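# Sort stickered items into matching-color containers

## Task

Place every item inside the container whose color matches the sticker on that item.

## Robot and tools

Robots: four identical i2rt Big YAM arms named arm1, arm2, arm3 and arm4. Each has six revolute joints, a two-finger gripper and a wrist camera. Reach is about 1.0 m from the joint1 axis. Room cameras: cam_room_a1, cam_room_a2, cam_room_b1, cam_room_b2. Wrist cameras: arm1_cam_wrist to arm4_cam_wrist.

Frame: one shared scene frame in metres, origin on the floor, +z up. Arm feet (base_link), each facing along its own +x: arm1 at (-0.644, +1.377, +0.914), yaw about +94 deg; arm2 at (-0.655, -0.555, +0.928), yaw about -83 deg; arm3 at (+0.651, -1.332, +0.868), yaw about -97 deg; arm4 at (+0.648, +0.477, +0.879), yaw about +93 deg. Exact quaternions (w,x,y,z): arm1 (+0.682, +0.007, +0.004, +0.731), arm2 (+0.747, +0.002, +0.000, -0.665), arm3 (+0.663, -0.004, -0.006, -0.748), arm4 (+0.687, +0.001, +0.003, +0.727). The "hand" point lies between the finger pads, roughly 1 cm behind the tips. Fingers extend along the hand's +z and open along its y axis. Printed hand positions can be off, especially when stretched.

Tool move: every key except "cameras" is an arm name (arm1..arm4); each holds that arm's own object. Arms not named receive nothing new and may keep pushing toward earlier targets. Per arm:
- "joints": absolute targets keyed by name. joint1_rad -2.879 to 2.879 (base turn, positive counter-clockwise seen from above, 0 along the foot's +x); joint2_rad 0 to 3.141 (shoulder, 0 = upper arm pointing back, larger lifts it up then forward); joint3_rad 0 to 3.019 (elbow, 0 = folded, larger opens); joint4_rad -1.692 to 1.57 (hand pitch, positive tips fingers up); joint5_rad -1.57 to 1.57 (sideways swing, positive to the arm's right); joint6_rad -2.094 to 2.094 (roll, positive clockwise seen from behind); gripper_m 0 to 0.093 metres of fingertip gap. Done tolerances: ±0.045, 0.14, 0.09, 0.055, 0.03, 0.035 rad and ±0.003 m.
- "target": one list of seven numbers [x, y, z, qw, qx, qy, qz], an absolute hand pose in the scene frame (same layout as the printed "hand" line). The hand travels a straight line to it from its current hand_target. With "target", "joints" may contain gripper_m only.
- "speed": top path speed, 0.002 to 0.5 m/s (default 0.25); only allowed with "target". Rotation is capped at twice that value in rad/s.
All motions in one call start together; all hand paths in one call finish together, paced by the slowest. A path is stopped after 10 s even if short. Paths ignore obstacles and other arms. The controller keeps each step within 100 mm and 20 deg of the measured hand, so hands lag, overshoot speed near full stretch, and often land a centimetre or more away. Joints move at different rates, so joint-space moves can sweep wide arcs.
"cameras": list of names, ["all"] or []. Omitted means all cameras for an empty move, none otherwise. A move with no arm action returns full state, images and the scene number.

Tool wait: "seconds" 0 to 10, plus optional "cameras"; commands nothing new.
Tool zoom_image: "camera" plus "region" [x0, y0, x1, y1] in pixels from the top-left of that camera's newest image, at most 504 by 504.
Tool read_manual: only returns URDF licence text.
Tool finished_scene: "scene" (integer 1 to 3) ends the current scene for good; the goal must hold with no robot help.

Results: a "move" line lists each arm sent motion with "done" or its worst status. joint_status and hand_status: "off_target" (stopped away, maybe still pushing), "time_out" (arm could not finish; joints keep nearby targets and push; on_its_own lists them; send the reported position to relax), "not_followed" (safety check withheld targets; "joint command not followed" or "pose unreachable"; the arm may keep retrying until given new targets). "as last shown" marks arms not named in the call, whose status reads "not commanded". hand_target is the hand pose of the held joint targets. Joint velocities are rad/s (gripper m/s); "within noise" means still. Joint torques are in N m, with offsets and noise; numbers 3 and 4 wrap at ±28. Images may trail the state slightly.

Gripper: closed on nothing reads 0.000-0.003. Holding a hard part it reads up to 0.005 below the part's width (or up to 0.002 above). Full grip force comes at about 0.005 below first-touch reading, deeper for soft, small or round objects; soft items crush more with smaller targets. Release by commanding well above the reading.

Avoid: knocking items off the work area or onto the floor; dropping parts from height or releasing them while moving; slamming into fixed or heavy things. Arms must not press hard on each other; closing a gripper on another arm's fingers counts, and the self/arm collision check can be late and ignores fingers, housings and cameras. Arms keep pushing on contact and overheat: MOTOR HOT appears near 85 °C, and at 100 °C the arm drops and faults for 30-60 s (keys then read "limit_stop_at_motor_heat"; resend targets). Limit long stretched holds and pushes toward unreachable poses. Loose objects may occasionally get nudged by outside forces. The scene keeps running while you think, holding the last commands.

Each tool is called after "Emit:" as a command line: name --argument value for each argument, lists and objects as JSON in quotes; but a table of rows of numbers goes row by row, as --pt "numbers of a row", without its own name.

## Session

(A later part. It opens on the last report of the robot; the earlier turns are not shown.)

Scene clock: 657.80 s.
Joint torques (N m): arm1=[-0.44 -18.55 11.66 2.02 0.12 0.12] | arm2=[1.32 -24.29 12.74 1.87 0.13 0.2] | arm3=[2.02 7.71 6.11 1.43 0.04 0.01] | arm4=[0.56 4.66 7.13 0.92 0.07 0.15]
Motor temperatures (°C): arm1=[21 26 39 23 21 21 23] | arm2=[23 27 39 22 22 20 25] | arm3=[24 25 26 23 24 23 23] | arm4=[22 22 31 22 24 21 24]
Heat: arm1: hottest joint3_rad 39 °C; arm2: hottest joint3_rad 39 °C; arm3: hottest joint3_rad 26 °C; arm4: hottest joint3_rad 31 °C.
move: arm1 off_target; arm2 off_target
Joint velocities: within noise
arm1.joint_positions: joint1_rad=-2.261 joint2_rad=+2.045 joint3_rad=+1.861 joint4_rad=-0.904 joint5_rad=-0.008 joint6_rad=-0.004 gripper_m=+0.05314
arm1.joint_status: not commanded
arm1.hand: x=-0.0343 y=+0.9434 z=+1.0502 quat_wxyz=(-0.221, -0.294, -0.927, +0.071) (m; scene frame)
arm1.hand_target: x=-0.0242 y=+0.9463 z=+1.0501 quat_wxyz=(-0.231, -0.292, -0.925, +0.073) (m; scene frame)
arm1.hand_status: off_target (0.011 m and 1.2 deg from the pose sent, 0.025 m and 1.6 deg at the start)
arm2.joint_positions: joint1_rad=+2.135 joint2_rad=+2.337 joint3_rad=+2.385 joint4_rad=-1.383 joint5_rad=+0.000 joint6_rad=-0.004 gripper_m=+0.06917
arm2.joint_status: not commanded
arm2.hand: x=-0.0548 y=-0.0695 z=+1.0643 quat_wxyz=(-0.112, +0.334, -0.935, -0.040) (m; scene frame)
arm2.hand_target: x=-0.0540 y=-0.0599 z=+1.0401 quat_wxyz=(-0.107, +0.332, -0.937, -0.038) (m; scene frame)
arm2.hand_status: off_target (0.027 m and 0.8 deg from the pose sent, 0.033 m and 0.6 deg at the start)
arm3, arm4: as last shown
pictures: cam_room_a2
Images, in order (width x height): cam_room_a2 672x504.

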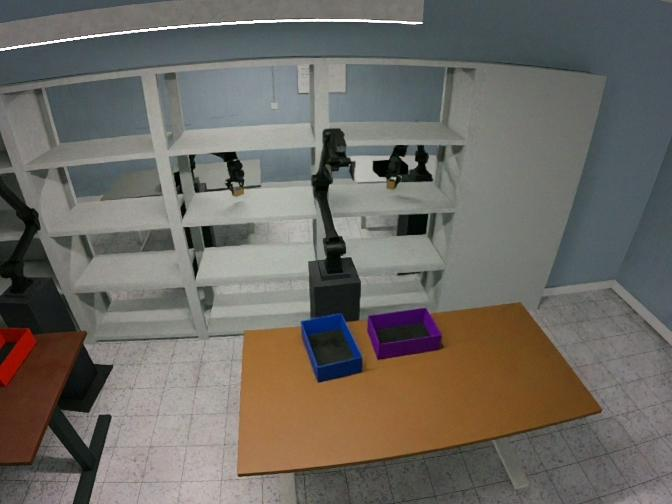

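Emit:
move --arm1 '{"target": [-0.026, 0.948, 1.028, 0.2307, 0.2918, 0.9254, -0.0727], "speed": 0.06}' --arm2 '{"target": [-0.055, -0.060, 1.02, 0.1067, -0.3317, 0.9366, 0.0378], "speed": 0.06}' --cameras '["cam_room_a2"]'

Emit:
zoom_image --camera "cam_room_a2" --region '[160, 130, 310, 230]'

Emit:
zoom_image --camera "cam_room_a2" --region '[320, 130, 470, 230]'

Scene clock: 664.63 s.
Joint torques (N m): arm1=[-0.85 -18.78 11.29 1.99 0.13 0.11] | arm2=[1.38 -24.88 10.63 1.85 0.14 0.21] | arm3=[1.9 7.71 6.11 1.39 0.03 0.02] | arm4=[0.5 4.78 7.02 0.75 0.04 0.18]
Motor temperatures (°C): arm1=[21 27 39 23 21 21 23] | arm2=[23 27 39 22 22 20 25] | arm3=[24 25 26 23 24 23 23] | arm4=[22 22 31 22 24 21 24]
Heat: arm1: hottest joint3_rad 39 °C; arm2: hottest joint3_rad 39 °C; arm3: hottest joint3_rad 26 °C; arm4: hottest joint3_rad 31 °C.
move: arm1 done; arm2 off_target
Joint velocities: within noise
arm1.joint_positions: joint1_rad=-2.260 joint2_rad=+2.050 joint3_rad=+1.815 joint4_rad=-0.849 joint5_rad=-0.007 joint6_rad=-0.003 gripper_m=+0.05314
arm1.joint_status: not commanded
arm1.hand: x=-0.0358 y=+0.9453 z=+1.0305 quat_wxyz=(-0.223, -0.294, -0.927, +0.072) (m; scene frame)
arm1.hand_target: x=-0.0262 y=+0.9483 z=+1.0281 quat_wxyz=(-0.231, -0.292, -0.925, +0.073) (m; scene frame)
arm1.hand_status: done (0.010 m and 0.9 deg from the pose sent, 0.024 m and 1.1 deg at the start)
arm2.joint_positions: joint1_rad=+2.136 joint2_rad=+2.337 joint3_rad=+2.344 joint4_rad=-1.326 joint5_rad=+0.000 joint6_rad=-0.004 gripper_m=+0.06917
arm2.joint_status: not commanded
arm2.hand: x=-0.0516 y=-0.0664 z=+1.0497 quat_wxyz=(-0.120, +0.333, -0.934, -0.043) (m; scene frame)
arm2.hand_target: x=-0.0558 y=-0.0607 z=+1.0204 quat_wxyz=(-0.107, +0.332, -0.937, -0.038) (m; scene frame)
arm2.hand_status: off_target (0.031 m and 1.7 deg from the pose sent, 0.045 m and 0.8 deg at the start)
arm3, arm4: as last shown
pictures: cam_room_a2
Images, in order (width x height): cam_room_a2 672x504.

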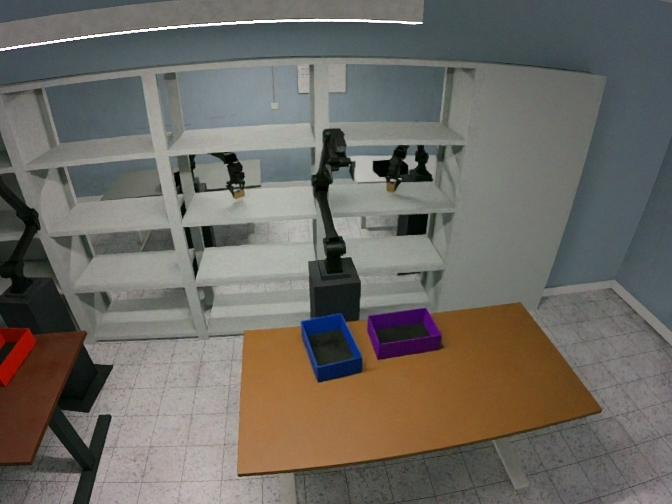

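Scaled by 3.360.

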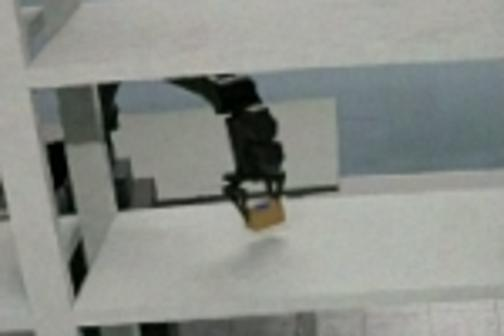

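Scaled by 3.360.

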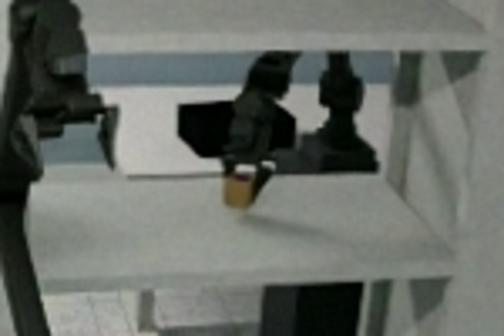

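Emit:
move --arm1 '{"target": [-0.028, 0.950, 1.014, 0.2307, 0.2918, 0.9254, -0.0727], "speed": 0.05}' --arm2 '{"target": [-0.060, -0.062, 1.002, 0.1067, -0.3317, 0.9366, 0.0378], "speed": 0.05}' --cameras '["cam_room_a2"]'

Emit:
zoom_image --camera "cam_room_a2" --region '[160, 130, 310, 230]'

Emit:
zoom_image --camera "cam_room_a2" --region '[320, 130, 470, 230]'

Scene clock: 672.77 s.
Joint torques (N m): arm1=[-0.5 -17.96 11.29 1.84 0.11 0.13] | arm2=[1.38 -26.17 9.99 1.91 0.1 0.19] | arm3=[1.9 7.77 6.16 1.42 0.04 0.02] | arm4=[0.38 4.78 6.95 0.81 0.07 0.17]
Motor temperatures (°C): arm1=[21 27 38 23 21 21 23] | arm2=[23 28 37 22 22 20 25] | arm3=[24 25 26 23 24 23 23] | arm4=[22 22 31 22 24 21 24]
Heat: arm1: hottest joint3_rad 38 °C; arm2: hottest joint3_rad 37 °C; arm3: hottest joint3_rad 26 °C; arm4: hottest joint3_rad 31 °C.
move: arm1 off_target; arm2 off_target
Joint velocities: within noise
arm1.joint_positions: joint1_rad=-2.259 joint2_rad=+2.051 joint3_rad=+1.783 joint4_rad=-0.813 joint5_rad=-0.007 joint6_rad=-0.002 gripper_m=+0.05314
arm1.joint_status: not commanded
arm1.hand: x=-0.0375 y=+0.9470 z=+1.0178 quat_wxyz=(-0.224, -0.294, -0.927, +0.072) (m; scene frame)
arm1.hand_target: x=-0.0282 y=+0.9502 z=+1.0140 quat_wxyz=(-0.231, -0.292, -0.925, +0.073) (m; scene frame)
arm1.hand_status: off_target (0.011 m and 0.8 deg from the pose sent, 0.019 m and 0.9 deg at the start)
arm2.joint_positions: joint1_rad=+2.138 joint2_rad=+2.337 joint3_rad=+2.277 joint4_rad=-1.267 joint5_rad=+0.002 joint6_rad=+0.000 gripper_m=+0.06917
arm2.joint_status: not commanded
arm2.hand: x=-0.0544 y=-0.0667 z=+1.0239 quat_wxyz=(-0.117, +0.332, -0.935, -0.041) (m; scene frame)
arm2.hand_target: x=-0.0604 y=-0.0624 z=+1.0022 quat_wxyz=(-0.107, +0.332, -0.937, -0.038) (m; scene frame)
arm2.hand_status: off_target (0.023 m and 1.2 deg from the pose sent, 0.049 m and 1.7 deg at the start)
arm3.joint_positions: joint1_rad=+1.740 joint2_rad=+0.275 joint3_rad=+1.298 joint4_rad=-1.647 joint5_rad=+0.000 joint6_rad=-0.007 gripper_m=+0.09402
arm3.joint_status: not commanded
arm3.hand: x=+0.7264 y=-1.3217 z=+1.3475 quat_wxyz=(-0.456, +0.028, -0.889, -0.004) (m; scene frame)
arm3.hand_target: x=+0.7262 y=-1.3211 z=+1.3474 quat_wxyz=(-0.455, +0.029, -0.890, -0.007) (m; scene frame)
arm3.hand_status: not commanded
arm4.joint_positions: joint1_rad=-1.495 joint2_rad=+0.555 joint3_rad=+1.556 joint4_rad=-1.638 joint5_rad=+0.001 joint6_rad=-0.012 gripper_m=+0.09402
arm4.joint_status: not commanded
arm4.hand: x=+0.7907 y=+0.4974 z=+1.4402 quat_wxyz=(-0.447, +0.065, -0.892, -0.025) (m; scene frame)
arm4.hand_target: x=+0.7852 y=+0.4961 z=+1.4446 quat_wxyz=(-0.450, +0.057, -0.891, -0.028) (m; scene frame)
arm4.hand_status: not commanded
pictures: cam_room_a2
Images, in order (width x height): cam_room_a2 672x504.

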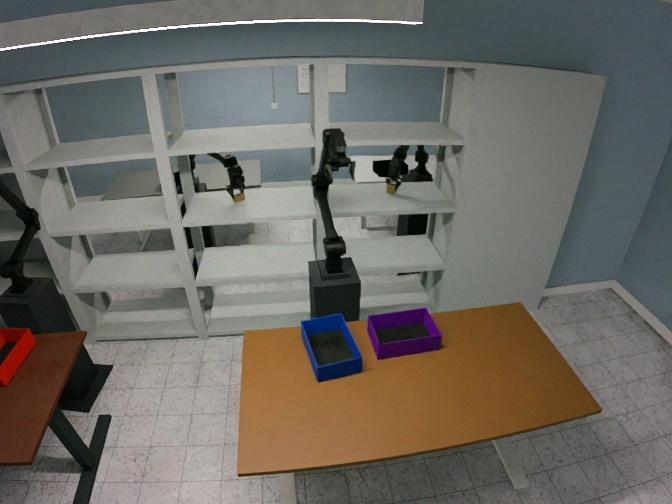

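Scaled by 3.360.

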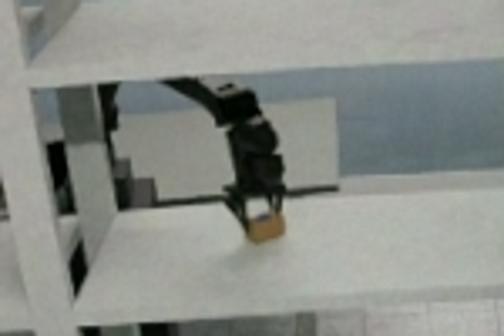

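Scaled by 3.360.

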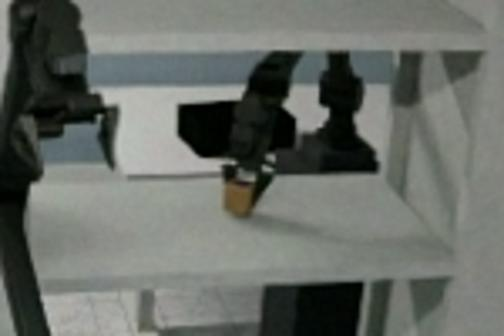

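Emit:
move --arm1 '{"target": [-0.030, 0.951, 1.004, 0.2307, 0.2918, 0.9254, -0.0727], "speed": 0.05}' --arm2 '{"target": [-0.060, -0.062, 0.992, 0.1067, -0.3317, 0.9366, 0.0378], "speed": 0.05}' --cameras '["cam_room_a2", "arm1_cam_wrist", "arm2_cam_wrist"]'

Emit:
zoom_image --camera "cam_room_a2" --region '[160, 130, 310, 230]'

Emit:
zoom_image --camera "cam_room_a2" --region '[320, 130, 470, 230]'

Scene clock: 678.27 s.
Joint torques (N m): arm1=[-0.85 -18.14 11.04 1.84 0.07 0.1] | arm2=[1.44 -25.93 8.88 2.22 0.11 0.18] | arm3=[2.08 7.53 6.13 1.39 0.05 0.02] | arm4=[0.44 4.54 7.09 0.83 0.05 0.19]
Motor temperatures (°C): arm1=[21 27 38 23 21 21 23] | arm2=[23 29 36 22 22 20 25] | arm3=[24 25 26 23 24 23 23] | arm4=[22 22 31 22 24 21 24]
Heat: arm1: hottest joint3_rad 38 °C; arm2: hottest joint3_rad 36 °C; arm3: hottest joint3_rad 26 °C; arm4: hottest joint3_rad 31 °C.
move: arm1 off_target; arm2 off_target
Joint velocities: within noise
arm1.joint_positions: joint1_rad=-2.259 joint2_rad=+2.053 joint3_rad=+1.759 joint4_rad=-0.787 joint5_rad=-0.007 joint6_rad=-0.002 gripper_m=+0.05314
arm1.joint_status: not commanded
arm1.hand: x=-0.0392 y=+0.9481 z=+1.0082 quat_wxyz=(-0.224, -0.294, -0.926, +0.072) (m; scene frame)
arm1.hand_target: x=-0.0302 y=+0.9512 z=+1.0042 quat_wxyz=(-0.231, -0.292, -0.925, +0.073) (m; scene frame)
arm1.hand_status: off_target (0.011 m and 0.8 deg from the pose sent, 0.016 m and 0.8 deg at the start)
arm2.joint_positions: joint1_rad=+2.138 joint2_rad=+2.336 joint3_rad=+2.270 joint4_rad=-1.251 joint5_rad=+0.002 joint6_rad=+0.001 gripper_m=+0.06917
arm2.joint_status: not commanded
arm2.hand: x=-0.0528 y=-0.0655 z=+1.0224 quat_wxyz=(-0.121, +0.332, -0.934, -0.043) (m; scene frame)
arm2.hand_target: x=-0.0606 y=-0.0627 z=+0.9925 quat_wxyz=(-0.106, +0.332, -0.937, -0.037) (m; scene frame)
arm2.hand_status: off_target (0.031 m and 1.8 deg from the pose sent, 0.033 m and 1.2 deg at the start)
arm3, arm4: as last shown
pictures: arm1_cam_wrist, arm2_cam_wrist, cam_room_a2
Images, in order (width x height): arm1_cam_wrist 672x504, arm2_cam_wrist 672x504, cam_room_a2 672x504.

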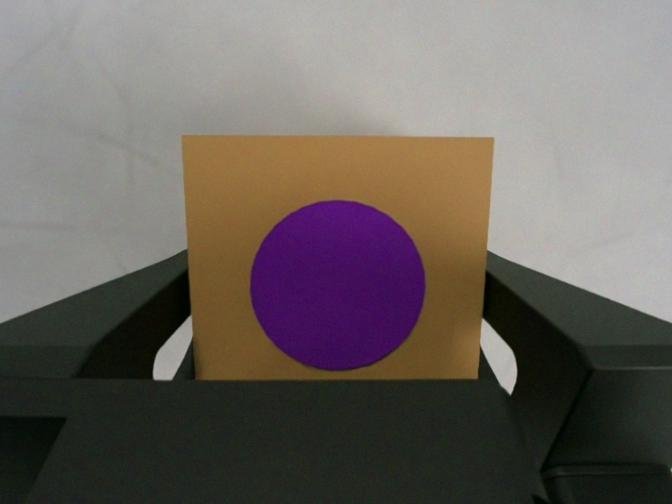

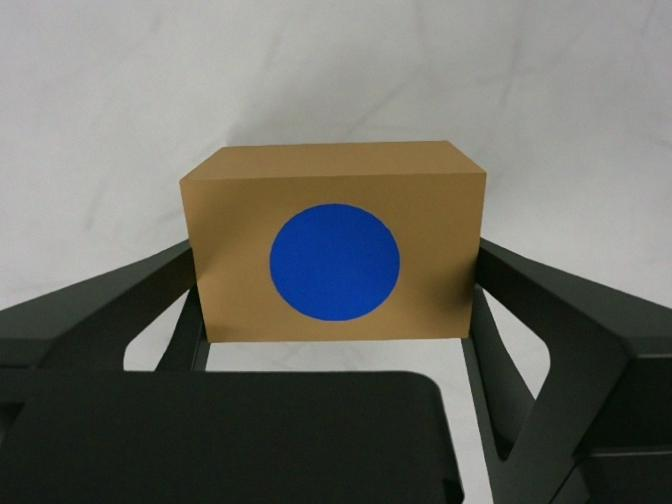

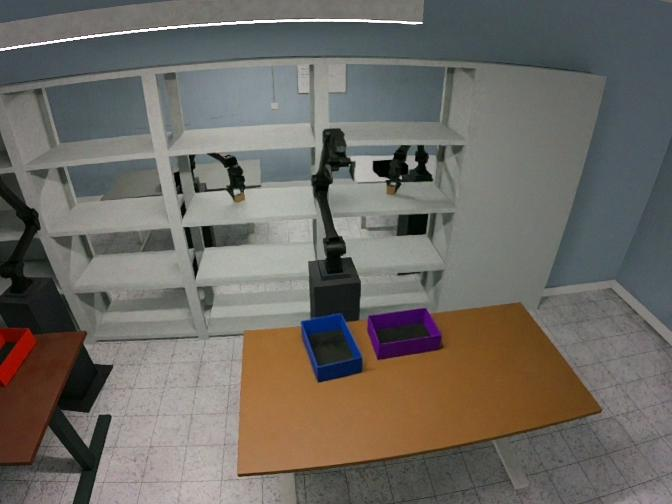

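Scaled by 3.360.

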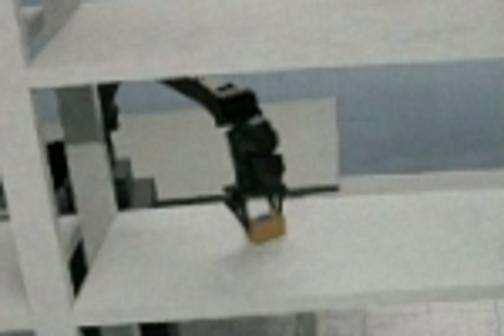

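Scaled by 3.360.

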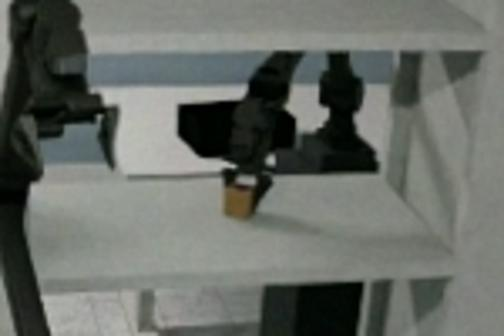

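Emit:
move --arm1 '{"target": [-0.031, 0.952, 0.994, 0.2307, 0.2918, 0.9254, -0.0727], "speed": 0.05}' --arm2 '{"target": [-0.056, -0.063, 1.012, 0.1067, -0.3317, 0.9366, 0.0378], "speed": 0.05}' --cameras '["cam_room_a2"]'

Emit:
zoom_image --camera "cam_room_a2" --region '[160, 130, 310, 230]'

Emit:
zoom_image --camera "cam_room_a2" --region '[320, 130, 470, 230]'

Scene clock: 685.73 s.
Joint torques (N m): arm1=[-1.14 -18.14 10.14 1.91 0.07 0.11] | arm2=[1.03 -25.47 13.75 0.23 0.05 0.13] | arm3=[2.2 7.65 6.15 1.4 0.05 0.01] | arm4=[0.21 4.42 7.06 0.88 0.04 0.19]
Motor temperatures (°C): arm1=[21 27 38 23 21 21 23] | arm2=[23 29 35 22 22 20 25] | arm3=[24 25 26 23 24 23 23] | arm4=[22 22 31 22 24 21 24]
Heat: arm1: hottest joint3_rad 38 °C; arm2: hottest joint3_rad 35 °C; arm3: hottest joint3_rad 26 °C; arm4: hottest joint3_rad 31 °C.
move: arm1 off_target; arm2 off_target
Joint velocities: within noise
arm1.joint_positions: joint1_rad=-2.259 joint2_rad=+2.053 joint3_rad=+1.750 joint4_rad=-0.763 joint5_rad=-0.007 joint6_rad=-0.002 gripper_m=+0.05314
arm1.joint_status: not commanded
arm1.hand: x=-0.0373 y=+0.9467 z=+1.0068 quat_wxyz=(-0.231, -0.293, -0.925, +0.074) (m; scene frame)
arm1.hand_target: x=-0.0313 y=+0.9522 z=+0.9942 quat_wxyz=(-0.231, -0.292, -0.925, +0.073) (m; scene frame)
arm1.hand_status: off_target (0.015 m and 0.3 deg from the pose sent, 0.017 m and 0.8 deg at the start)
arm2.joint_positions: joint1_rad=+2.138 joint2_rad=+2.335 joint3_rad=+2.270 joint4_rad=-1.255 joint5_rad=+0.002 joint6_rad=+0.001 gripper_m=+0.06917
arm2.joint_status: not commanded
arm2.hand: x=-0.0536 y=-0.0661 z=+1.0225 quat_wxyz=(-0.119, +0.332, -0.935, -0.042) (m; scene frame)
arm2.hand_target: x=-0.0562 y=-0.0632 z=+1.0122 quat_wxyz=(-0.107, +0.332, -0.936, -0.038) (m; scene frame)
arm2.hand_status: off_target (0.011 m and 1.6 deg from the pose sent, 0.011 m and 1.8 deg at the start)
arm3, arm4: as last shown
pictures: cam_room_a2
Images, in order (width x height): cam_room_a2 672x504.

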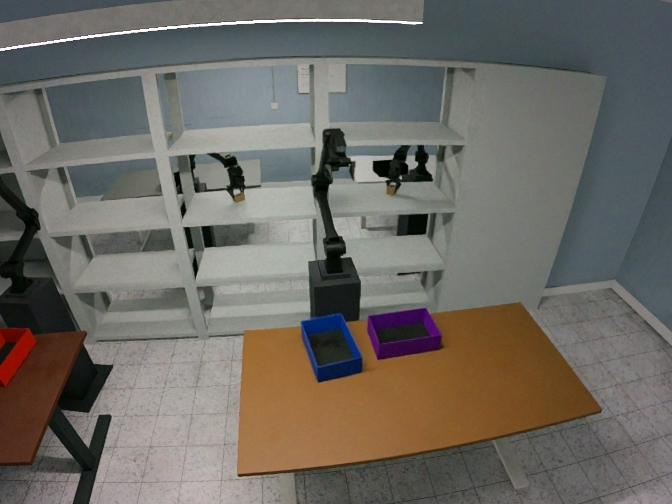

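Scaled by 3.360.

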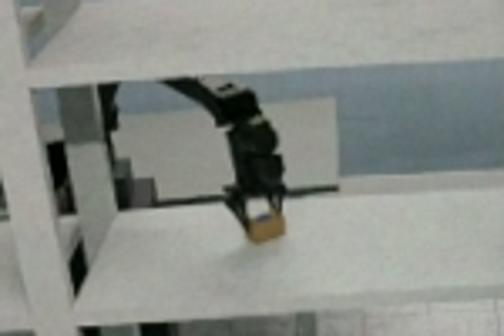

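Scaled by 3.360.

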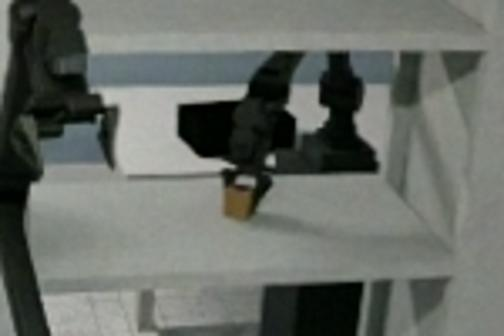

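Emit:
move --arm1 '{"joints": {"gripper_m": 0.085}}' --arm2 '{"joints": {"gripper_m": 0.09}}' --cameras '["cam_room_a2", "arm1_cam_wrist", "arm2_cam_wrist"]'

Scene clock: 690.10 s.
Joint torques (N m): arm1=[-0.38 -17.55 10.89 1.95 0.11 0.11] | arm2=[1.08 -25.64 13.67 0.68 0.05 0.14] | arm3=[1.96 7.59 6.12 1.37 0.05 0.02] | arm4=[0.26 4.42 7.1 0.84 0.06 0.16]
Motor temperatures (°C): arm1=[21 27 37 23 21 21 23] | arm2=[23 30 35 22 22 20 25] | arm3=[24 25 26 23 24 23 23] | arm4=[22 22 31 22 24 21 24]
Heat: arm1: hottest joint3_rad 37 °C; arm2: hottest joint3_rad 35 °C; arm3: hottest joint3_rad 26 °C; arm4: hottest joint3_rad 31 °C.
move: arm1 done; arm2 done
Joint velocities: within noise
arm1.joint_positions: joint1_rad=-2.259 joint2_rad=+2.054 joint3_rad=+1.743 joint4_rad=-0.761 joint5_rad=-0.006 joint6_rad=-0.001 gripper_m=+0.08496
arm1.joint_status: all done
arm1.hand: x=-0.0390 y=+0.9478 z=+1.0030 quat_wxyz=(-0.229, -0.294, -0.925, +0.074) (m; scene frame)
arm1.hand_target: x=-0.0314 y=+0.9521 z=+0.9940 quat_wxyz=(-0.230, -0.292, -0.925, +0.073) (m; scene frame)
arm1.hand_status: not commanded
arm2.joint_positions: joint1_rad=+2.138 joint2_rad=+2.336 joint3_rad=+2.270 joint4_rad=-1.268 joint5_rad=+0.002 joint6_rad=+0.001 gripper_m=+0.08992
arm2.joint_status: all done
arm2.hand: x=-0.0560 y=-0.0680 z=+1.0211 quat_wxyz=(-0.113, +0.332, -0.935, -0.040) (m; scene frame)
arm2.hand_target: x=-0.0562 y=-0.0632 z=+1.0119 quat_wxyz=(-0.107, +0.332, -0.936, -0.038) (m; scene frame)
arm2.hand_status: not commanded
arm3, arm4: as last shown
pictures: arm1_cam_wrist, arm2_cam_wrist, cam_room_a2
Images, in order (width x height): arm1_cam_wrist 672x504, arm2_cam_wrist 672x504, cam_room_a2 672x504.

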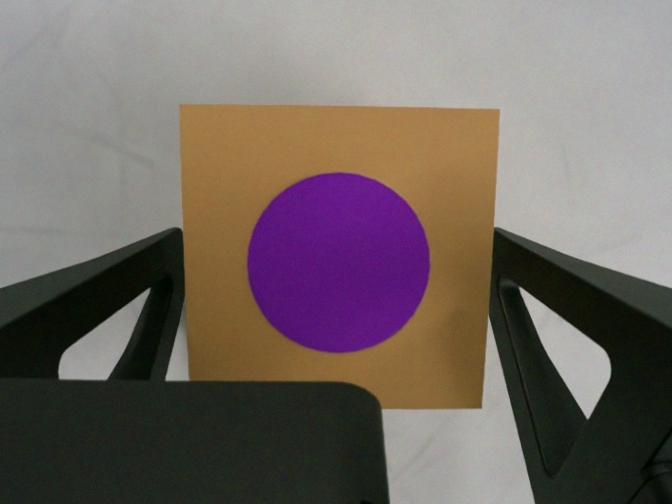

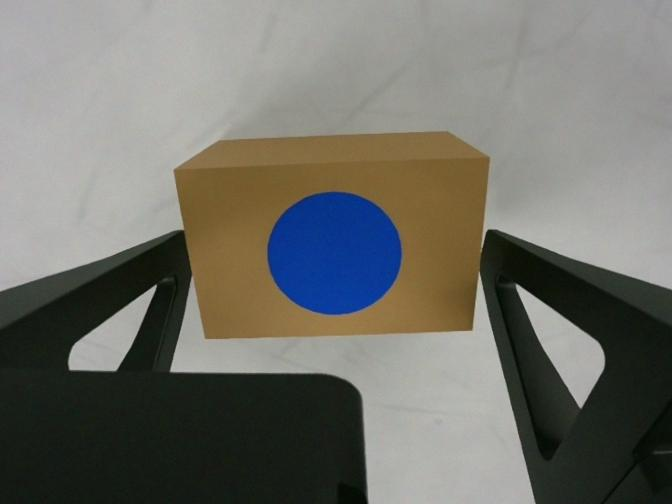

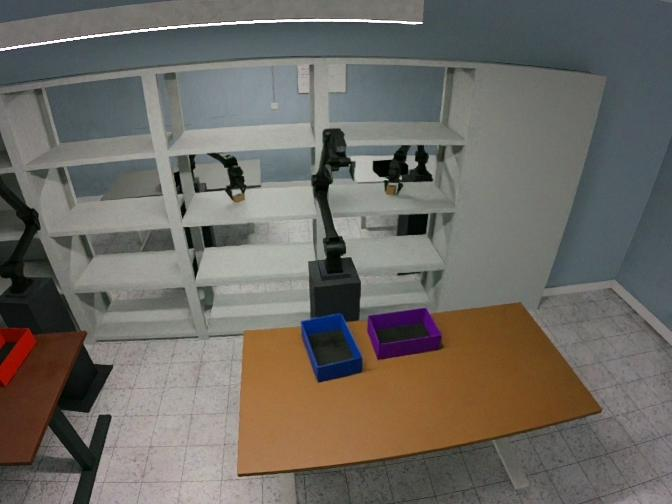

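Emit:
move --arm1 '{"target": [-0.113, 1.010, 1.012, 0.2307, 0.2918, 0.9254, -0.0727], "speed": 0.08}' --arm2 '{"target": [-0.134, -0.126, 1.03, 0.1067, -0.3317, 0.9366, 0.0378], "speed": 0.08}' --cameras '["arm1_cam_wrist", "arm2_cam_wrist"]'

Scene clock: 698.97 s.
Joint torques (N m): arm1=[-0.73 -16.09 9.66 1.76 0.1 0.04] | arm2=[1.26 -24.64 9.76 1.77 0.05 0.16] | arm3=[1.9 7.59 6.11 1.37 0.05 0.02] | arm4=[0.56 4.31 7.13 0.98 0.04 0.18]
Motor temperatures (°C): arm1=[21 28 37 23 21 21 23] | arm2=[23 30 35 22 22 20 24] | arm3=[24 25 26 23 24 23 23] | arm4=[22 22 31 22 24 21 24]
Heat: arm1: hottest joint3_rad 37 °C; arm2: hottest joint3_rad 35 °C; arm3: hottest joint3_rad 26 °C; arm4: hottest joint3_rad 31 °C.
move: arm1 off_target; arm2 done
Joint velocities: within noise
arm1.joint_positions: joint1_rad=-2.258 joint2_rad=+1.826 joint3_rad=+1.385 joint4_rad=-0.655 joint5_rad=-0.006 joint6_rad=+0.010 gripper_m=+0.08496
arm1.joint_status: not commanded
arm1.hand: x=-0.1188 y=+1.0050 z=+1.0014 quat_wxyz=(-0.218, -0.299, -0.926, +0.069) (m; scene frame)
arm1.hand_target: x=-0.1131 y=+1.0100 z=+1.0119 quat_wxyz=(-0.231, -0.292, -0.925, +0.073) (m; scene frame)
arm1.hand_status: off_target (0.013 m and 1.7 deg from the pose sent, 0.097 m and 0.3 deg at the start)
arm2.joint_positions: joint1_rad=+2.139 joint2_rad=+2.042 joint3_rad=+1.790 joint4_rad=-1.103 joint5_rad=+0.002 joint6_rad=-0.001 gripper_m=+0.08992
arm2.joint_status: not commanded
arm2.hand: x=-0.1303 y=-0.1280 z=+1.0301 quat_wxyz=(-0.103, +0.334, -0.936, -0.036) (m; scene frame)
arm2.hand_target: x=-0.1340 y=-0.1261 z=+1.0300 quat_wxyz=(-0.107, +0.332, -0.937, -0.038) (m; scene frame)
arm2.hand_status: done (0.004 m and 0.5 deg from the pose sent, 0.098 m and 0.8 deg at the start)
arm3, arm4: as last shown
pictures: arm1_cam_wrist, arm2_cam_wrist
Images, in order (width x height): arm1_cam_wrist 672x504, arm2_cam_wrist 672x504.

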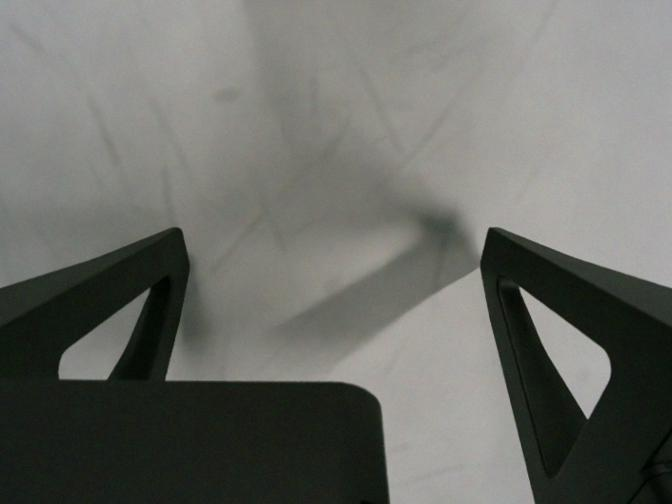

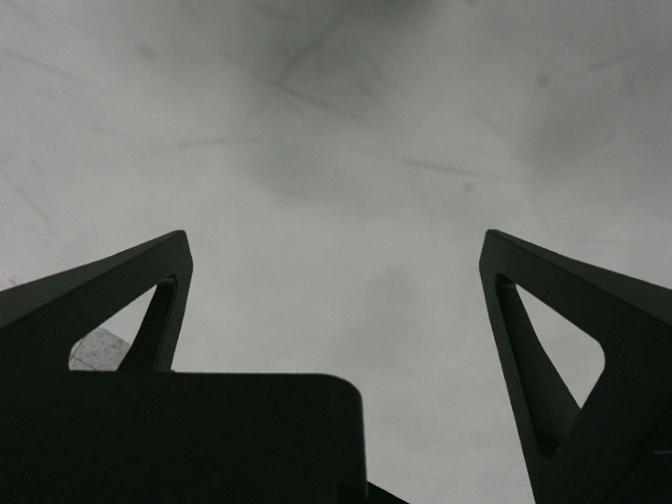

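Emit:
move --arm1 '{"target": [-0.36, 1.175, 1.07, 0.2307, 0.2918, 0.9254, -0.0727], "speed": 0.15}' --arm2 '{"target": [-0.40, -0.35, 1.07, 0.2040, -0.3259, 0.9203, 0.0722], "speed": 0.15}' --arm4 '{"joints": {"joint1_rad": 0.913, "joint2_rad": 0.921, "joint3_rad": 1.192, "joint4_rad": -1.2, "joint5_rad": 0, "joint6_rad": 0, "gripper_m": 0.092}}' --cameras '["arm4_cam_wrist", "cam_room_a2", "cam_room_a1"]'

Scene clock: 710.80 s.
Joint torques (N m): arm1=[-2.32 -3.72 11.29 0.81 -0.03 -0.05] | arm2=[0.44 -6.12 10.33 1.16 -0.07 0.07] | arm3=[2.02 7.65 6.12 1.42 0.04 0.01] | arm4=[0.56 -6.71 11.4 1.28 0.11 0.15]
Motor temperatures (°C): arm1=[21 28 36 23 21 21 23] | arm2=[23 30 34 22 22 20 24] | arm3=[24 25 26 23 24 23 23] | arm4=[22 22 31 22 24 21 24]
Heat: arm1: hottest joint3_rad 36 °C; arm2: hottest joint3_rad 34 °C; arm3: hottest joint3_rad 26 °C; arm4: hottest joint3_rad 31 °C.
move: arm1 done; arm2 off_target; arm4 done
Joint velocities: within noise
arm1.joint_positions: joint1_rad=-2.258 joint2_rad=+0.958 joint3_rad=+0.685 joint4_rad=-0.791 joint5_rad=-0.013 joint6_rad=-0.004 gripper_m=+0.08496
arm1.joint_status: not commanded
arm1.hand: x=-0.3571 y=+1.1766 z=+1.0684 quat_wxyz=(-0.233, -0.291, -0.925, +0.072) (m; scene frame)
arm1.hand_target: x=-0.3600 y=+1.1750 z=+1.0699 quat_wxyz=(-0.231, -0.292, -0.925, +0.073) (m; scene frame)
arm1.hand_status: done (0.004 m and 0.3 deg from the pose sent, 0.303 m and 1.7 deg at the start)
arm2.joint_positions: joint1_rad=+2.139 joint2_rad=+0.956 joint3_rad=+0.669 joint4_rad=-0.825 joint5_rad=+0.002 joint6_rad=-0.001 gripper_m=+0.08992
arm2.joint_status: not commanded
arm2.hand: x=-0.3952 y=-0.3443 z=+1.0780 quat_wxyz=(-0.216, +0.327, -0.917, -0.077) (m; scene frame)
arm2.hand_target: x=-0.4000 y=-0.3499 z=+1.0701 quat_wxyz=(-0.204, +0.326, -0.920, -0.072) (m; scene frame)
arm2.hand_status: off_target (0.011 m and 1.5 deg from the pose sent, 0.352 m and 12.5 deg at the start)
arm3: as last shown
arm4.joint_positions: joint1_rad=+0.911 joint2_rad=+0.933 joint3_rad=+1.161 joint4_rad=-1.209 joint5_rad=-0.001 joint6_rad=-0.011 gripper_m=+0.09212
arm4.joint_status: all done
arm4.hand: x=+0.3523 y=+0.6836 z=+1.2351 quat_wxyz=(-0.085, +0.915, -0.280, -0.279) (m; scene frame)
arm4.hand_target: x=+0.3504 y=+0.6846 z=+1.2567 quat_wxyz=(-0.091, +0.906, -0.282, -0.303) (m; scene frame)
arm4.hand_status: not commanded
pictures: arm4_cam_wrist, cam_room_a1, cam_room_a2
Images, in order (width x height): arm4_cam_wrist 672x504, cam_room_a1 672x504, cam_room_a2 672x504.

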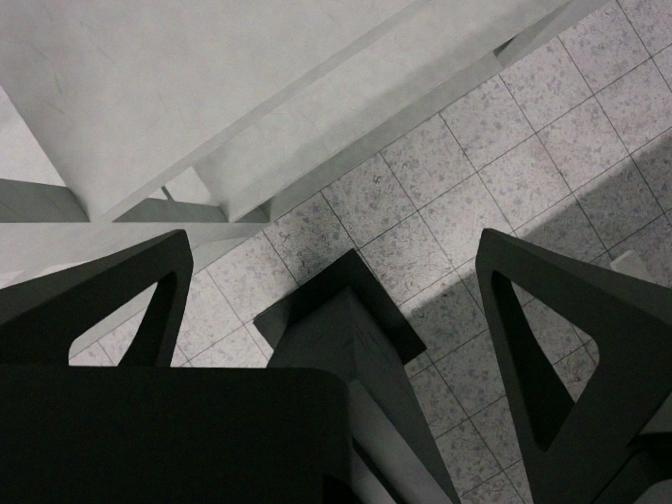

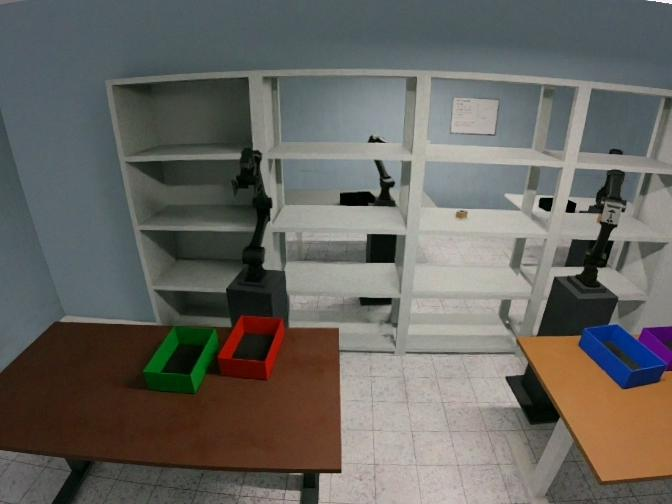

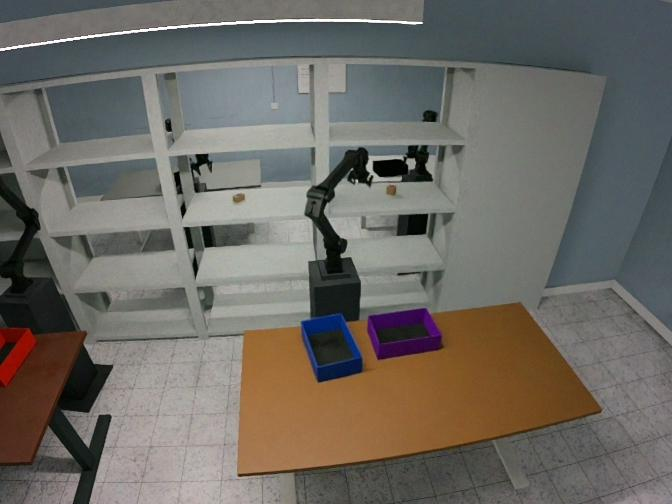

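Emit:
move --arm4 '{"target": [0.32, 0.702, 1.11, 0.1011, -0.8977, 0.2779, 0.3267], "speed": 0.2}'

Emit:
move --arm4 '{"target": [0.09, 0.860, 1.12, 0.1011, -0.8977, 0.2779, 0.3267], "speed": 0.15}' --cameras '["arm4_cam_wrist", "cam_room_a2"]'

Scene clock: 720.00 s.
Joint torques (N m): arm1=[-2.32 -2.96 11.11 0.88 -0.02 -0.05] | arm2=[0.32 -6.07 10.36 1.14 -0.06 0.08] | arm3=[1.9 7.65 6.15 1.4 0.05 0.01] | arm4=[1.44 -5.42 9.65 1.54 0.2 0.17]
Motor temperatures (°C): arm1=[21 27 36 23 21 21 23] | arm2=[23 29 35 22 22 20 24] | arm3=[24 25 26 23 24 23 23] | arm4=[22 22 32 22 24 21 24]
Heat: arm1: hottest joint3_rad 36 °C; arm2: hottest joint3_rad 35 °C; arm3: hottest joint3_rad 26 °C; arm4: hottest joint3_rad 32 °C.
move: arm4 done
Joint velocities: within noise
arm1, arm2, arm3: as last shown
arm4.joint_positions: joint1_rad=+0.913 joint2_rad=+0.957 joint3_rad=+0.803 joint4_rad=-0.734 joint5_rad=+0.006 joint6_rad=-0.009 gripper_m=+0.09212
arm4.joint_status: not commanded
arm4.hand: x=+0.3255 y=+0.7017 z=+1.1083 quat_wxyz=(-0.101, +0.900, -0.276, -0.320) (m; scene frame)
arm4.hand_target: x=+0.3201 y=+0.7019 z=+1.1100 quat_wxyz=(-0.101, +0.898, -0.278, -0.327) (m; scene frame)
arm4.hand_status: done (0.006 m and 0.8 deg from the pose sent, 0.130 m and 6.1 deg at the start)
pictures: none

Scene clock: 722.47 s.
Joint torques (N m): arm1=[-2.67 -3.08 11.11 0.81 -0.05 -0.07] | arm2=[0.32 -5.95 10.35 1.16 -0.06 0.06] | arm3=[2.02 7.77 6.13 1.42 0.04 0.01] | arm4=[1.26 -16.97 13.01 0.61 0.1 0.1]
Motor temperatures (°C): arm1=[21 27 36 23 21 21 23] | arm2=[23 29 35 22 22 20 24] | arm3=[24 25 26 23 24 23 23] | arm4=[22 22 33 22 24 21 24]
Heat: arm1: hottest joint3_rad 36 °C; arm2: hottest joint3_rad 35 °C; arm3: hottest joint3_rad 26 °C; arm4: hottest joint3_rad 33 °C.
move: arm4 off_target
Joint velocities: within noise
arm1, arm2, arm3: as last shown
arm4.joint_positions: joint1_rad=+0.913 joint2_rad=+1.684 joint3_rad=+1.479 joint4_rad=-0.687 joint5_rad=+0.006 joint6_rad=-0.009 gripper_m=+0.09212
arm4.joint_status: not commanded
arm4.hand: x=+0.1040 y=+0.8536 z=+1.1084 quat_wxyz=(-0.100, +0.901, -0.277, -0.318) (m; scene frame)
arm4.hand_target: x=+0.0908 y=+0.8595 z=+1.1199 quat_wxyz=(-0.101, +0.898, -0.278, -0.327) (m; scene frame)
arm4.hand_status: off_target (0.019 m and 1.1 deg from the pose sent, 0.284 m and 0.8 deg at the start)
pictures: arm4_cam_wrist, cam_room_a2
Images, in order (width x height): arm4_cam_wrist 672x504, cam_room_a2 672x504.

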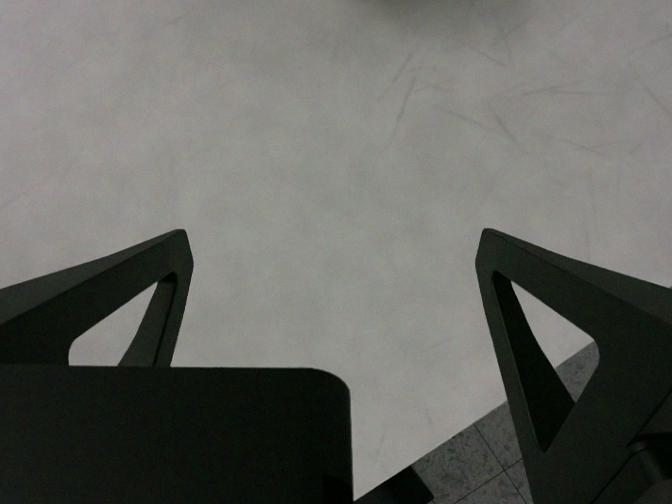

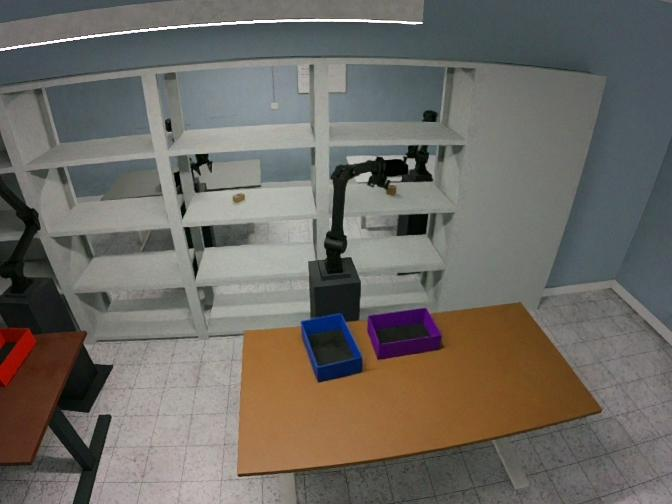

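Emit:
move --arm4 '{"target": [0.012, 0.913, 1.115, 0.1011, -0.8977, 0.2779, 0.3267], "speed": 0.12}' --cameras '["arm4_cam_wrist"]'

Scene clock: 726.77 s.
Joint torques (N m): arm1=[-2.26 -3.02 11.1 0.8 -0.04 -0.07] | arm2=[0.38 -6.07 10.33 1.17 -0.06 0.07] | arm3=[1.96 7.71 6.09 1.39 0.03 0.02] | arm4=[1.2 -20.66 13.59 0.62 0.08 0.11]
Motor temperatures (°C): arm1=[21 27 35 23 21 21 23] | arm2=[23 29 35 22 22 20 24] | arm3=[24 25 26 23 24 23 23] | arm4=[22 22 33 22 24 21 24]
Heat: arm1: hottest joint3_rad 35 °C; arm2: hottest joint3_rad 35 °C; arm3: hottest joint3_rad 26 °C; arm4: hottest joint3_rad 33 °C.
move: arm4 off_target
Joint velocities: within noise
arm1, arm2: as last shown
arm3.joint_positions: joint1_rad=+1.740 joint2_rad=+0.275 joint3_rad=+1.298 joint4_rad=-1.647 joint5_rad=+0.000 joint6_rad=-0.007 gripper_m=+0.09402
arm3.joint_status: not commanded
arm3.hand: x=+0.7264 y=-1.3217 z=+1.3475 quat_wxyz=(-0.456, +0.028, -0.889, -0.004) (m; scene frame)
arm3.hand_target: x=+0.7262 y=-1.3211 z=+1.3474 quat_wxyz=(-0.455, +0.029, -0.890, -0.007) (m; scene frame)
arm3.hand_status: not commanded
arm4.joint_positions: joint1_rad=+0.913 joint2_rad=+1.936 joint3_rad=+1.830 joint4_rad=-0.784 joint5_rad=+0.006 joint6_rad=-0.009 gripper_m=+0.09212
arm4.joint_status: not commanded
arm4.hand: x=+0.0260 y=+0.9071 z=+1.1078 quat_wxyz=(-0.101, +0.901, -0.277, -0.319) (m; scene frame)
arm4.hand_target: x=+0.0128 y=+0.9125 z=+1.1148 quat_wxyz=(-0.101, +0.897, -0.278, -0.327) (m; scene frame)
arm4.hand_status: off_target (0.017 m and 0.9 deg from the pose sent, 0.110 m and 1.1 deg at the start)
pictures: arm4_cam_wrist
Images, in order (width x height): arm4_cam_wrist 672x504.

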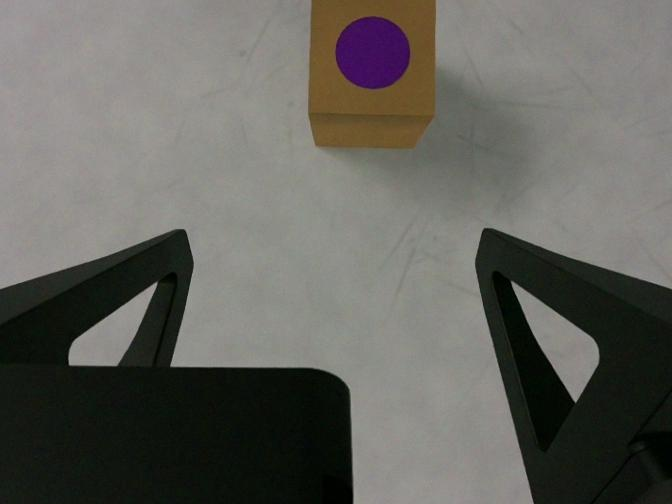

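Emit:
move --arm4 '{"target": [0.006, 0.937, 1.088, 0.1011, -0.8977, 0.2779, 0.3267], "speed": 0.1}' --cameras '["arm4_cam_wrist"]'

Scene clock: 742.53 s.
Joint torques (N m): arm1=[-2.84 -2.96 11.23 0.64 -0.05 -0.02] | arm2=[0.38 -6.18 10.36 1.11 -0.06 0.07] | arm3=[2.02 7.65 6.11 1.37 0.04 0.01] | arm4=[0.09 -22.01 13.23 1.47 -0.03 -0.05]
Motor temperatures (°C): arm1=[21 26 35 23 21 21 23] | arm2=[23 28 35 22 22 20 24] | arm3=[24 25 26 23 24 23 23] | arm4=[22 24 39 22 24 21 24]
Heat: arm1: hottest joint3_rad 35 °C; arm2: hottest joint3_rad 35 °C; arm3: hottest joint3_rad 26 °C; arm4: hottest joint3_rad 39 °C.
move: arm4 off_target
Joint velocities: within noise
arm1, arm2, arm3: as last shown
arm4.joint_positions: joint1_rad=+0.899 joint2_rad=+2.000 joint3_rad=+1.858 joint4_rad=-0.777 joint5_rad=-0.006 joint6_rad=-0.009 gripper_m=+0.09212
arm4.joint_status: not commanded
arm4.hand: x=+0.0199 y=+0.9219 z=+1.0764 quat_wxyz=(-0.094, +0.904, -0.282, -0.307) (m; scene frame)
arm4.hand_target: x=+0.0074 y=+0.9361 z=+1.0882 quat_wxyz=(-0.101, +0.898, -0.278, -0.327) (m; scene frame)
arm4.hand_status: off_target (0.024 m and 2.5 deg from the pose sent, 0.041 m and 0.9 deg at the start)
pictures: arm4_cam_wrist
Images, in order (width x height): arm4_cam_wrist 672x504.

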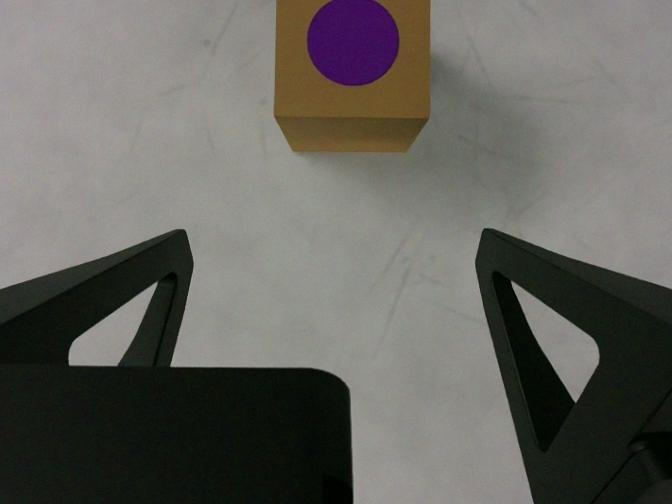

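Emit:
move --arm4 '{"target": [-0.020, 0.960, 1.056, 0.1011, -0.8977, 0.2779, 0.3267], "speed": 0.08}' --cameras '["arm4_cam_wrist"]'

Scene clock: 748.97 s.
Joint torques (N m): arm1=[-2.55 -2.73 11.07 0.84 -0.05 -0.08] | arm2=[0.32 -5.89 10.36 1.17 -0.06 0.07] | arm3=[1.96 7.71 6.13 1.37 0.04 0.01] | arm4=[0.38 -22.83 13.26 1.26 -0.05 -0.07]
Motor temperatures (°C): arm1=[21 26 35 23 21 21 23] | arm2=[23 27 34 22 22 20 24] | arm3=[24 25 26 23 24 23 23] | arm4=[22 24 40 22 24 21 24]
Heat: arm1: hottest joint3_rad 35 °C; arm2: hottest joint3_rad 34 °C; arm3: hottest joint3_rad 26 °C; arm4: hottest joint3_rad 40 °C.
move: arm4 off_target
Joint velocities: within noise
arm1, arm2, arm3: as last shown
arm4.joint_positions: joint1_rad=+0.896 joint2_rad=+2.115 joint3_rad=+1.969 joint4_rad=-0.765 joint5_rad=-0.009 joint6_rad=-0.012 gripper_m=+0.09212
arm4.joint_status: not commanded
arm4.hand: x=-0.0088 y=+0.9439 z=+1.0481 quat_wxyz=(-0.094, +0.903, -0.282, -0.311) (m; scene frame)
arm4.hand_target: x=-0.0186 y=+0.9593 z=+1.0562 quat_wxyz=(-0.101, +0.897, -0.278, -0.327) (m; scene frame)
arm4.hand_status: off_target (0.021 m and 2.1 deg from the pose sent, 0.059 m and 2.5 deg at the start)
pictures: arm4_cam_wrist
Images, in order (width x height): arm4_cam_wrist 672x504.

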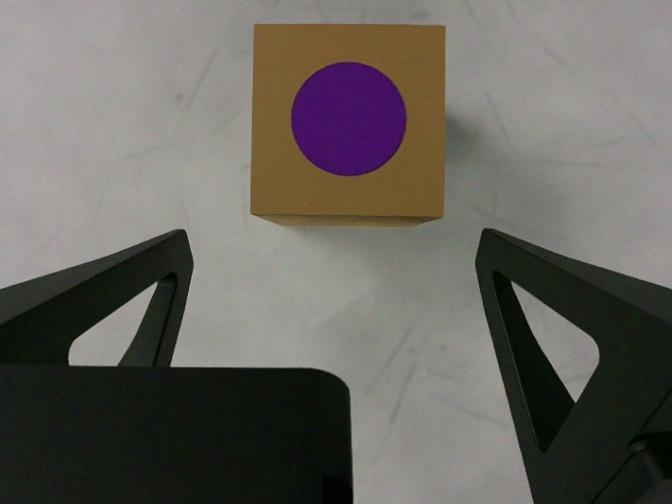

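Emit:
move --arm4 '{"target": [-0.046, 0.982, 1.018, 0.1011, -0.8977, 0.2779, 0.3267], "speed": 0.08}' --cameras '["arm4_cam_wrist"]'

Scene clock: 754.67 s.
Joint torques (N m): arm1=[-2.49 -2.9 11.18 1.01 -0.05 -0.05] | arm2=[0.44 -6.01 10.36 1.17 -0.06 0.07] | arm3=[2.14 7.53 6.15 1.39 0.04 0.01] | arm4=[0.62 -24.18 13.15 1.2 -0.05 -0.06]
Motor temperatures (°C): arm1=[21 26 35 23 21 21 23] | arm2=[23 27 34 22 22 20 24] | arm3=[24 25 26 23 24 23 23] | arm4=[22 24 40 22 24 21 24]
Heat: arm1: hottest joint3_rad 35 °C; arm2: hottest joint3_rad 34 °C; arm3: hottest joint3_rad 26 °C; arm4: hottest joint3_rad 40 °C.
move: arm4 off_target
Joint velocities: within noise
arm1, arm2, arm3: as last shown
arm4.joint_positions: joint1_rad=+0.892 joint2_rad=+2.235 joint3_rad=+2.095 joint4_rad=-0.757 joint5_rad=-0.011 joint6_rad=-0.016 gripper_m=+0.09210
arm4.joint_status: not commanded
arm4.hand: x=-0.0364 y=+0.9672 z=+1.0201 quat_wxyz=(-0.096, +0.901, -0.281, -0.317) (m; scene frame)
arm4.hand_target: x=-0.0449 y=+0.9813 z=+1.0181 quat_wxyz=(-0.101, +0.897, -0.278, -0.327) (m; scene frame)
arm4.hand_status: off_target (0.018 m and 1.3 deg from the pose sent, 0.061 m and 2.1 deg at the start)
pictures: arm4_cam_wrist
Images, in order (width x height): arm4_cam_wrist 672x504.

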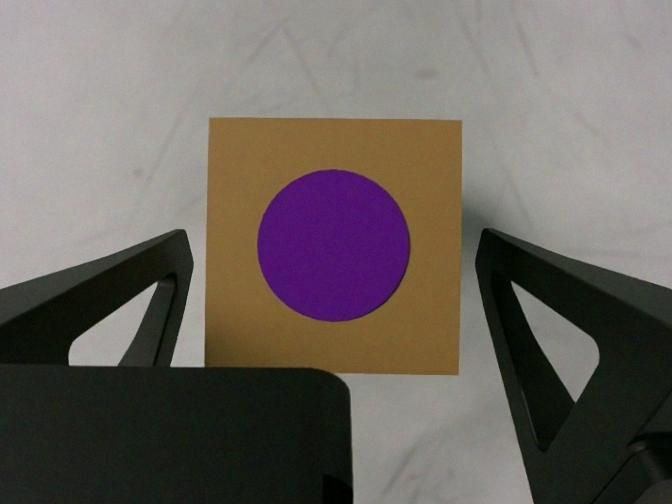

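Emit:
move --arm4 '{"target": [-0.046, 0.982, 1.006, 0.1011, -0.8977, 0.2779, 0.3267], "speed": 0.08}'

Emit:
move --arm4 '{"joints": {"gripper_m": 0.046}}' --cameras '["arm4_cam_wrist"]'

Scene clock: 761.40 s.
Joint torques (N m): arm1=[-3.08 -2.37 11.08 0.64 -0.04 -0.04] | arm2=[0.32 -6.07 10.35 1.16 -0.06 0.07] | arm3=[2.02 7.65 6.13 1.42 0.04 0.02] | arm4=[0.32 -24.18 11.74 1.65 -0.04 -0.07]
Motor temperatures (°C): arm1=[21 26 35 23 21 21 22] | arm2=[23 27 34 22 22 20 24] | arm3=[24 25 26 23 24 23 23] | arm4=[22 25 41 22 24 21 24]
Heat: arm1: hottest joint3_rad 35 °C; arm2: hottest joint3_rad 34 °C; arm3: hottest joint3_rad 26 °C; arm4: hottest joint3_rad 41 °C.
move: arm4 off_target
Joint velocities: within noise
arm1, arm2, arm3: as last shown
arm4.joint_positions: joint1_rad=+0.892 joint2_rad=+2.240 joint3_rad=+2.095 joint4_rad=-0.739 joint5_rad=-0.012 joint6_rad=-0.016 gripper_m=+0.09210
arm4.joint_status: not commanded
arm4.hand: x=-0.0392 y=+0.9691 z=+1.0187 quat_wxyz=(-0.098, +0.899, -0.280, -0.323) (m; scene frame)
arm4.hand_target: x=-0.0450 y=+0.9812 z=+1.0062 quat_wxyz=(-0.101, +0.898, -0.278, -0.327) (m; scene frame)
arm4.hand_status: off_target (0.019 m and 0.6 deg from the pose sent, 0.023 m and 1.3 deg at the start)
pictures: none

Scene clock: 762.00 s.
Joint torques (N m): arm1=[-2.55 -3.19 11.22 0.7 -0.06 -0.01] | arm2=[0.38 -6.12 10.33 1.16 -0.06 0.07] | arm3=[2.02 7.71 6.13 1.4 0.03 0.01] | arm4=[0.21 -24 11.77 1.65 -0.02 -0.06]
Motor temperatures (°C): arm1=[21 26 35 23 21 21 22] | arm2=[23 27 34 22 22 20 24] | arm3=[24 25 26 23 24 23 23] | arm4=[22 25 41 22 24 21 24]
Heat: arm1: hottest joint3_rad 35 °C; arm2: hottest joint3_rad 34 °C; arm3: hottest joint3_rad 26 °C; arm4: hottest joint3_rad 41 °C.
move: arm4 off_target
Joint velocities: within noise
arm1.joint_positions: joint1_rad=-2.258 joint2_rad=+0.958 joint3_rad=+0.685 joint4_rad=-0.791 joint5_rad=-0.013 joint6_rad=-0.004 gripper_m=+0.08496
arm1.joint_status: not commanded
arm1.hand: x=-0.3571 y=+1.1766 z=+1.0684 quat_wxyz=(-0.233, -0.291, -0.925, +0.072) (m; scene frame)
arm1.hand_target: x=-0.3600 y=+1.1750 z=+1.0699 quat_wxyz=(-0.231, -0.292, -0.925, +0.073) (m; scene frame)
arm1.hand_status: not commanded
arm2.joint_positions: joint1_rad=+2.139 joint2_rad=+0.956 joint3_rad=+0.669 joint4_rad=-0.825 joint5_rad=+0.002 joint6_rad=-0.001 gripper_m=+0.08992
arm2.joint_status: not commanded
arm2.hand: x=-0.3952 y=-0.3443 z=+1.0780 quat_wxyz=(-0.216, +0.327, -0.917, -0.077) (m; scene frame)
arm2.hand_target: x=-0.4000 y=-0.3499 z=+1.0701 quat_wxyz=(-0.204, +0.326, -0.920, -0.072) (m; scene frame)
arm2.hand_status: not commanded
arm3: as last shown
arm4.joint_positions: joint1_rad=+0.892 joint2_rad=+2.240 joint3_rad=+2.095 joint4_rad=-0.739 joint5_rad=-0.012 joint6_rad=-0.016 gripper_m=+0.05349
arm4.joint_status: gripper_m off_target (ended at +0.05352, target +0.04600)
arm4.hand: x=-0.0392 y=+0.9690 z=+1.0187 quat_wxyz=(-0.098, +0.899, -0.280, -0.323) (m; scene frame)
arm4.hand_target: x=-0.0450 y=+0.9812 z=+1.0062 quat_wxyz=(-0.101, +0.898, -0.278, -0.327) (m; scene frame)
arm4.hand_status: not commanded
pictures: arm4_cam_wrist
Images, in order (width x height): arm4_cam_wrist 672x504.

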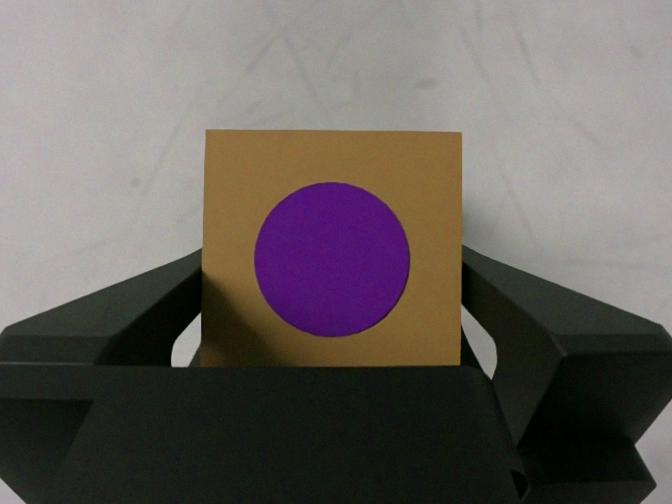

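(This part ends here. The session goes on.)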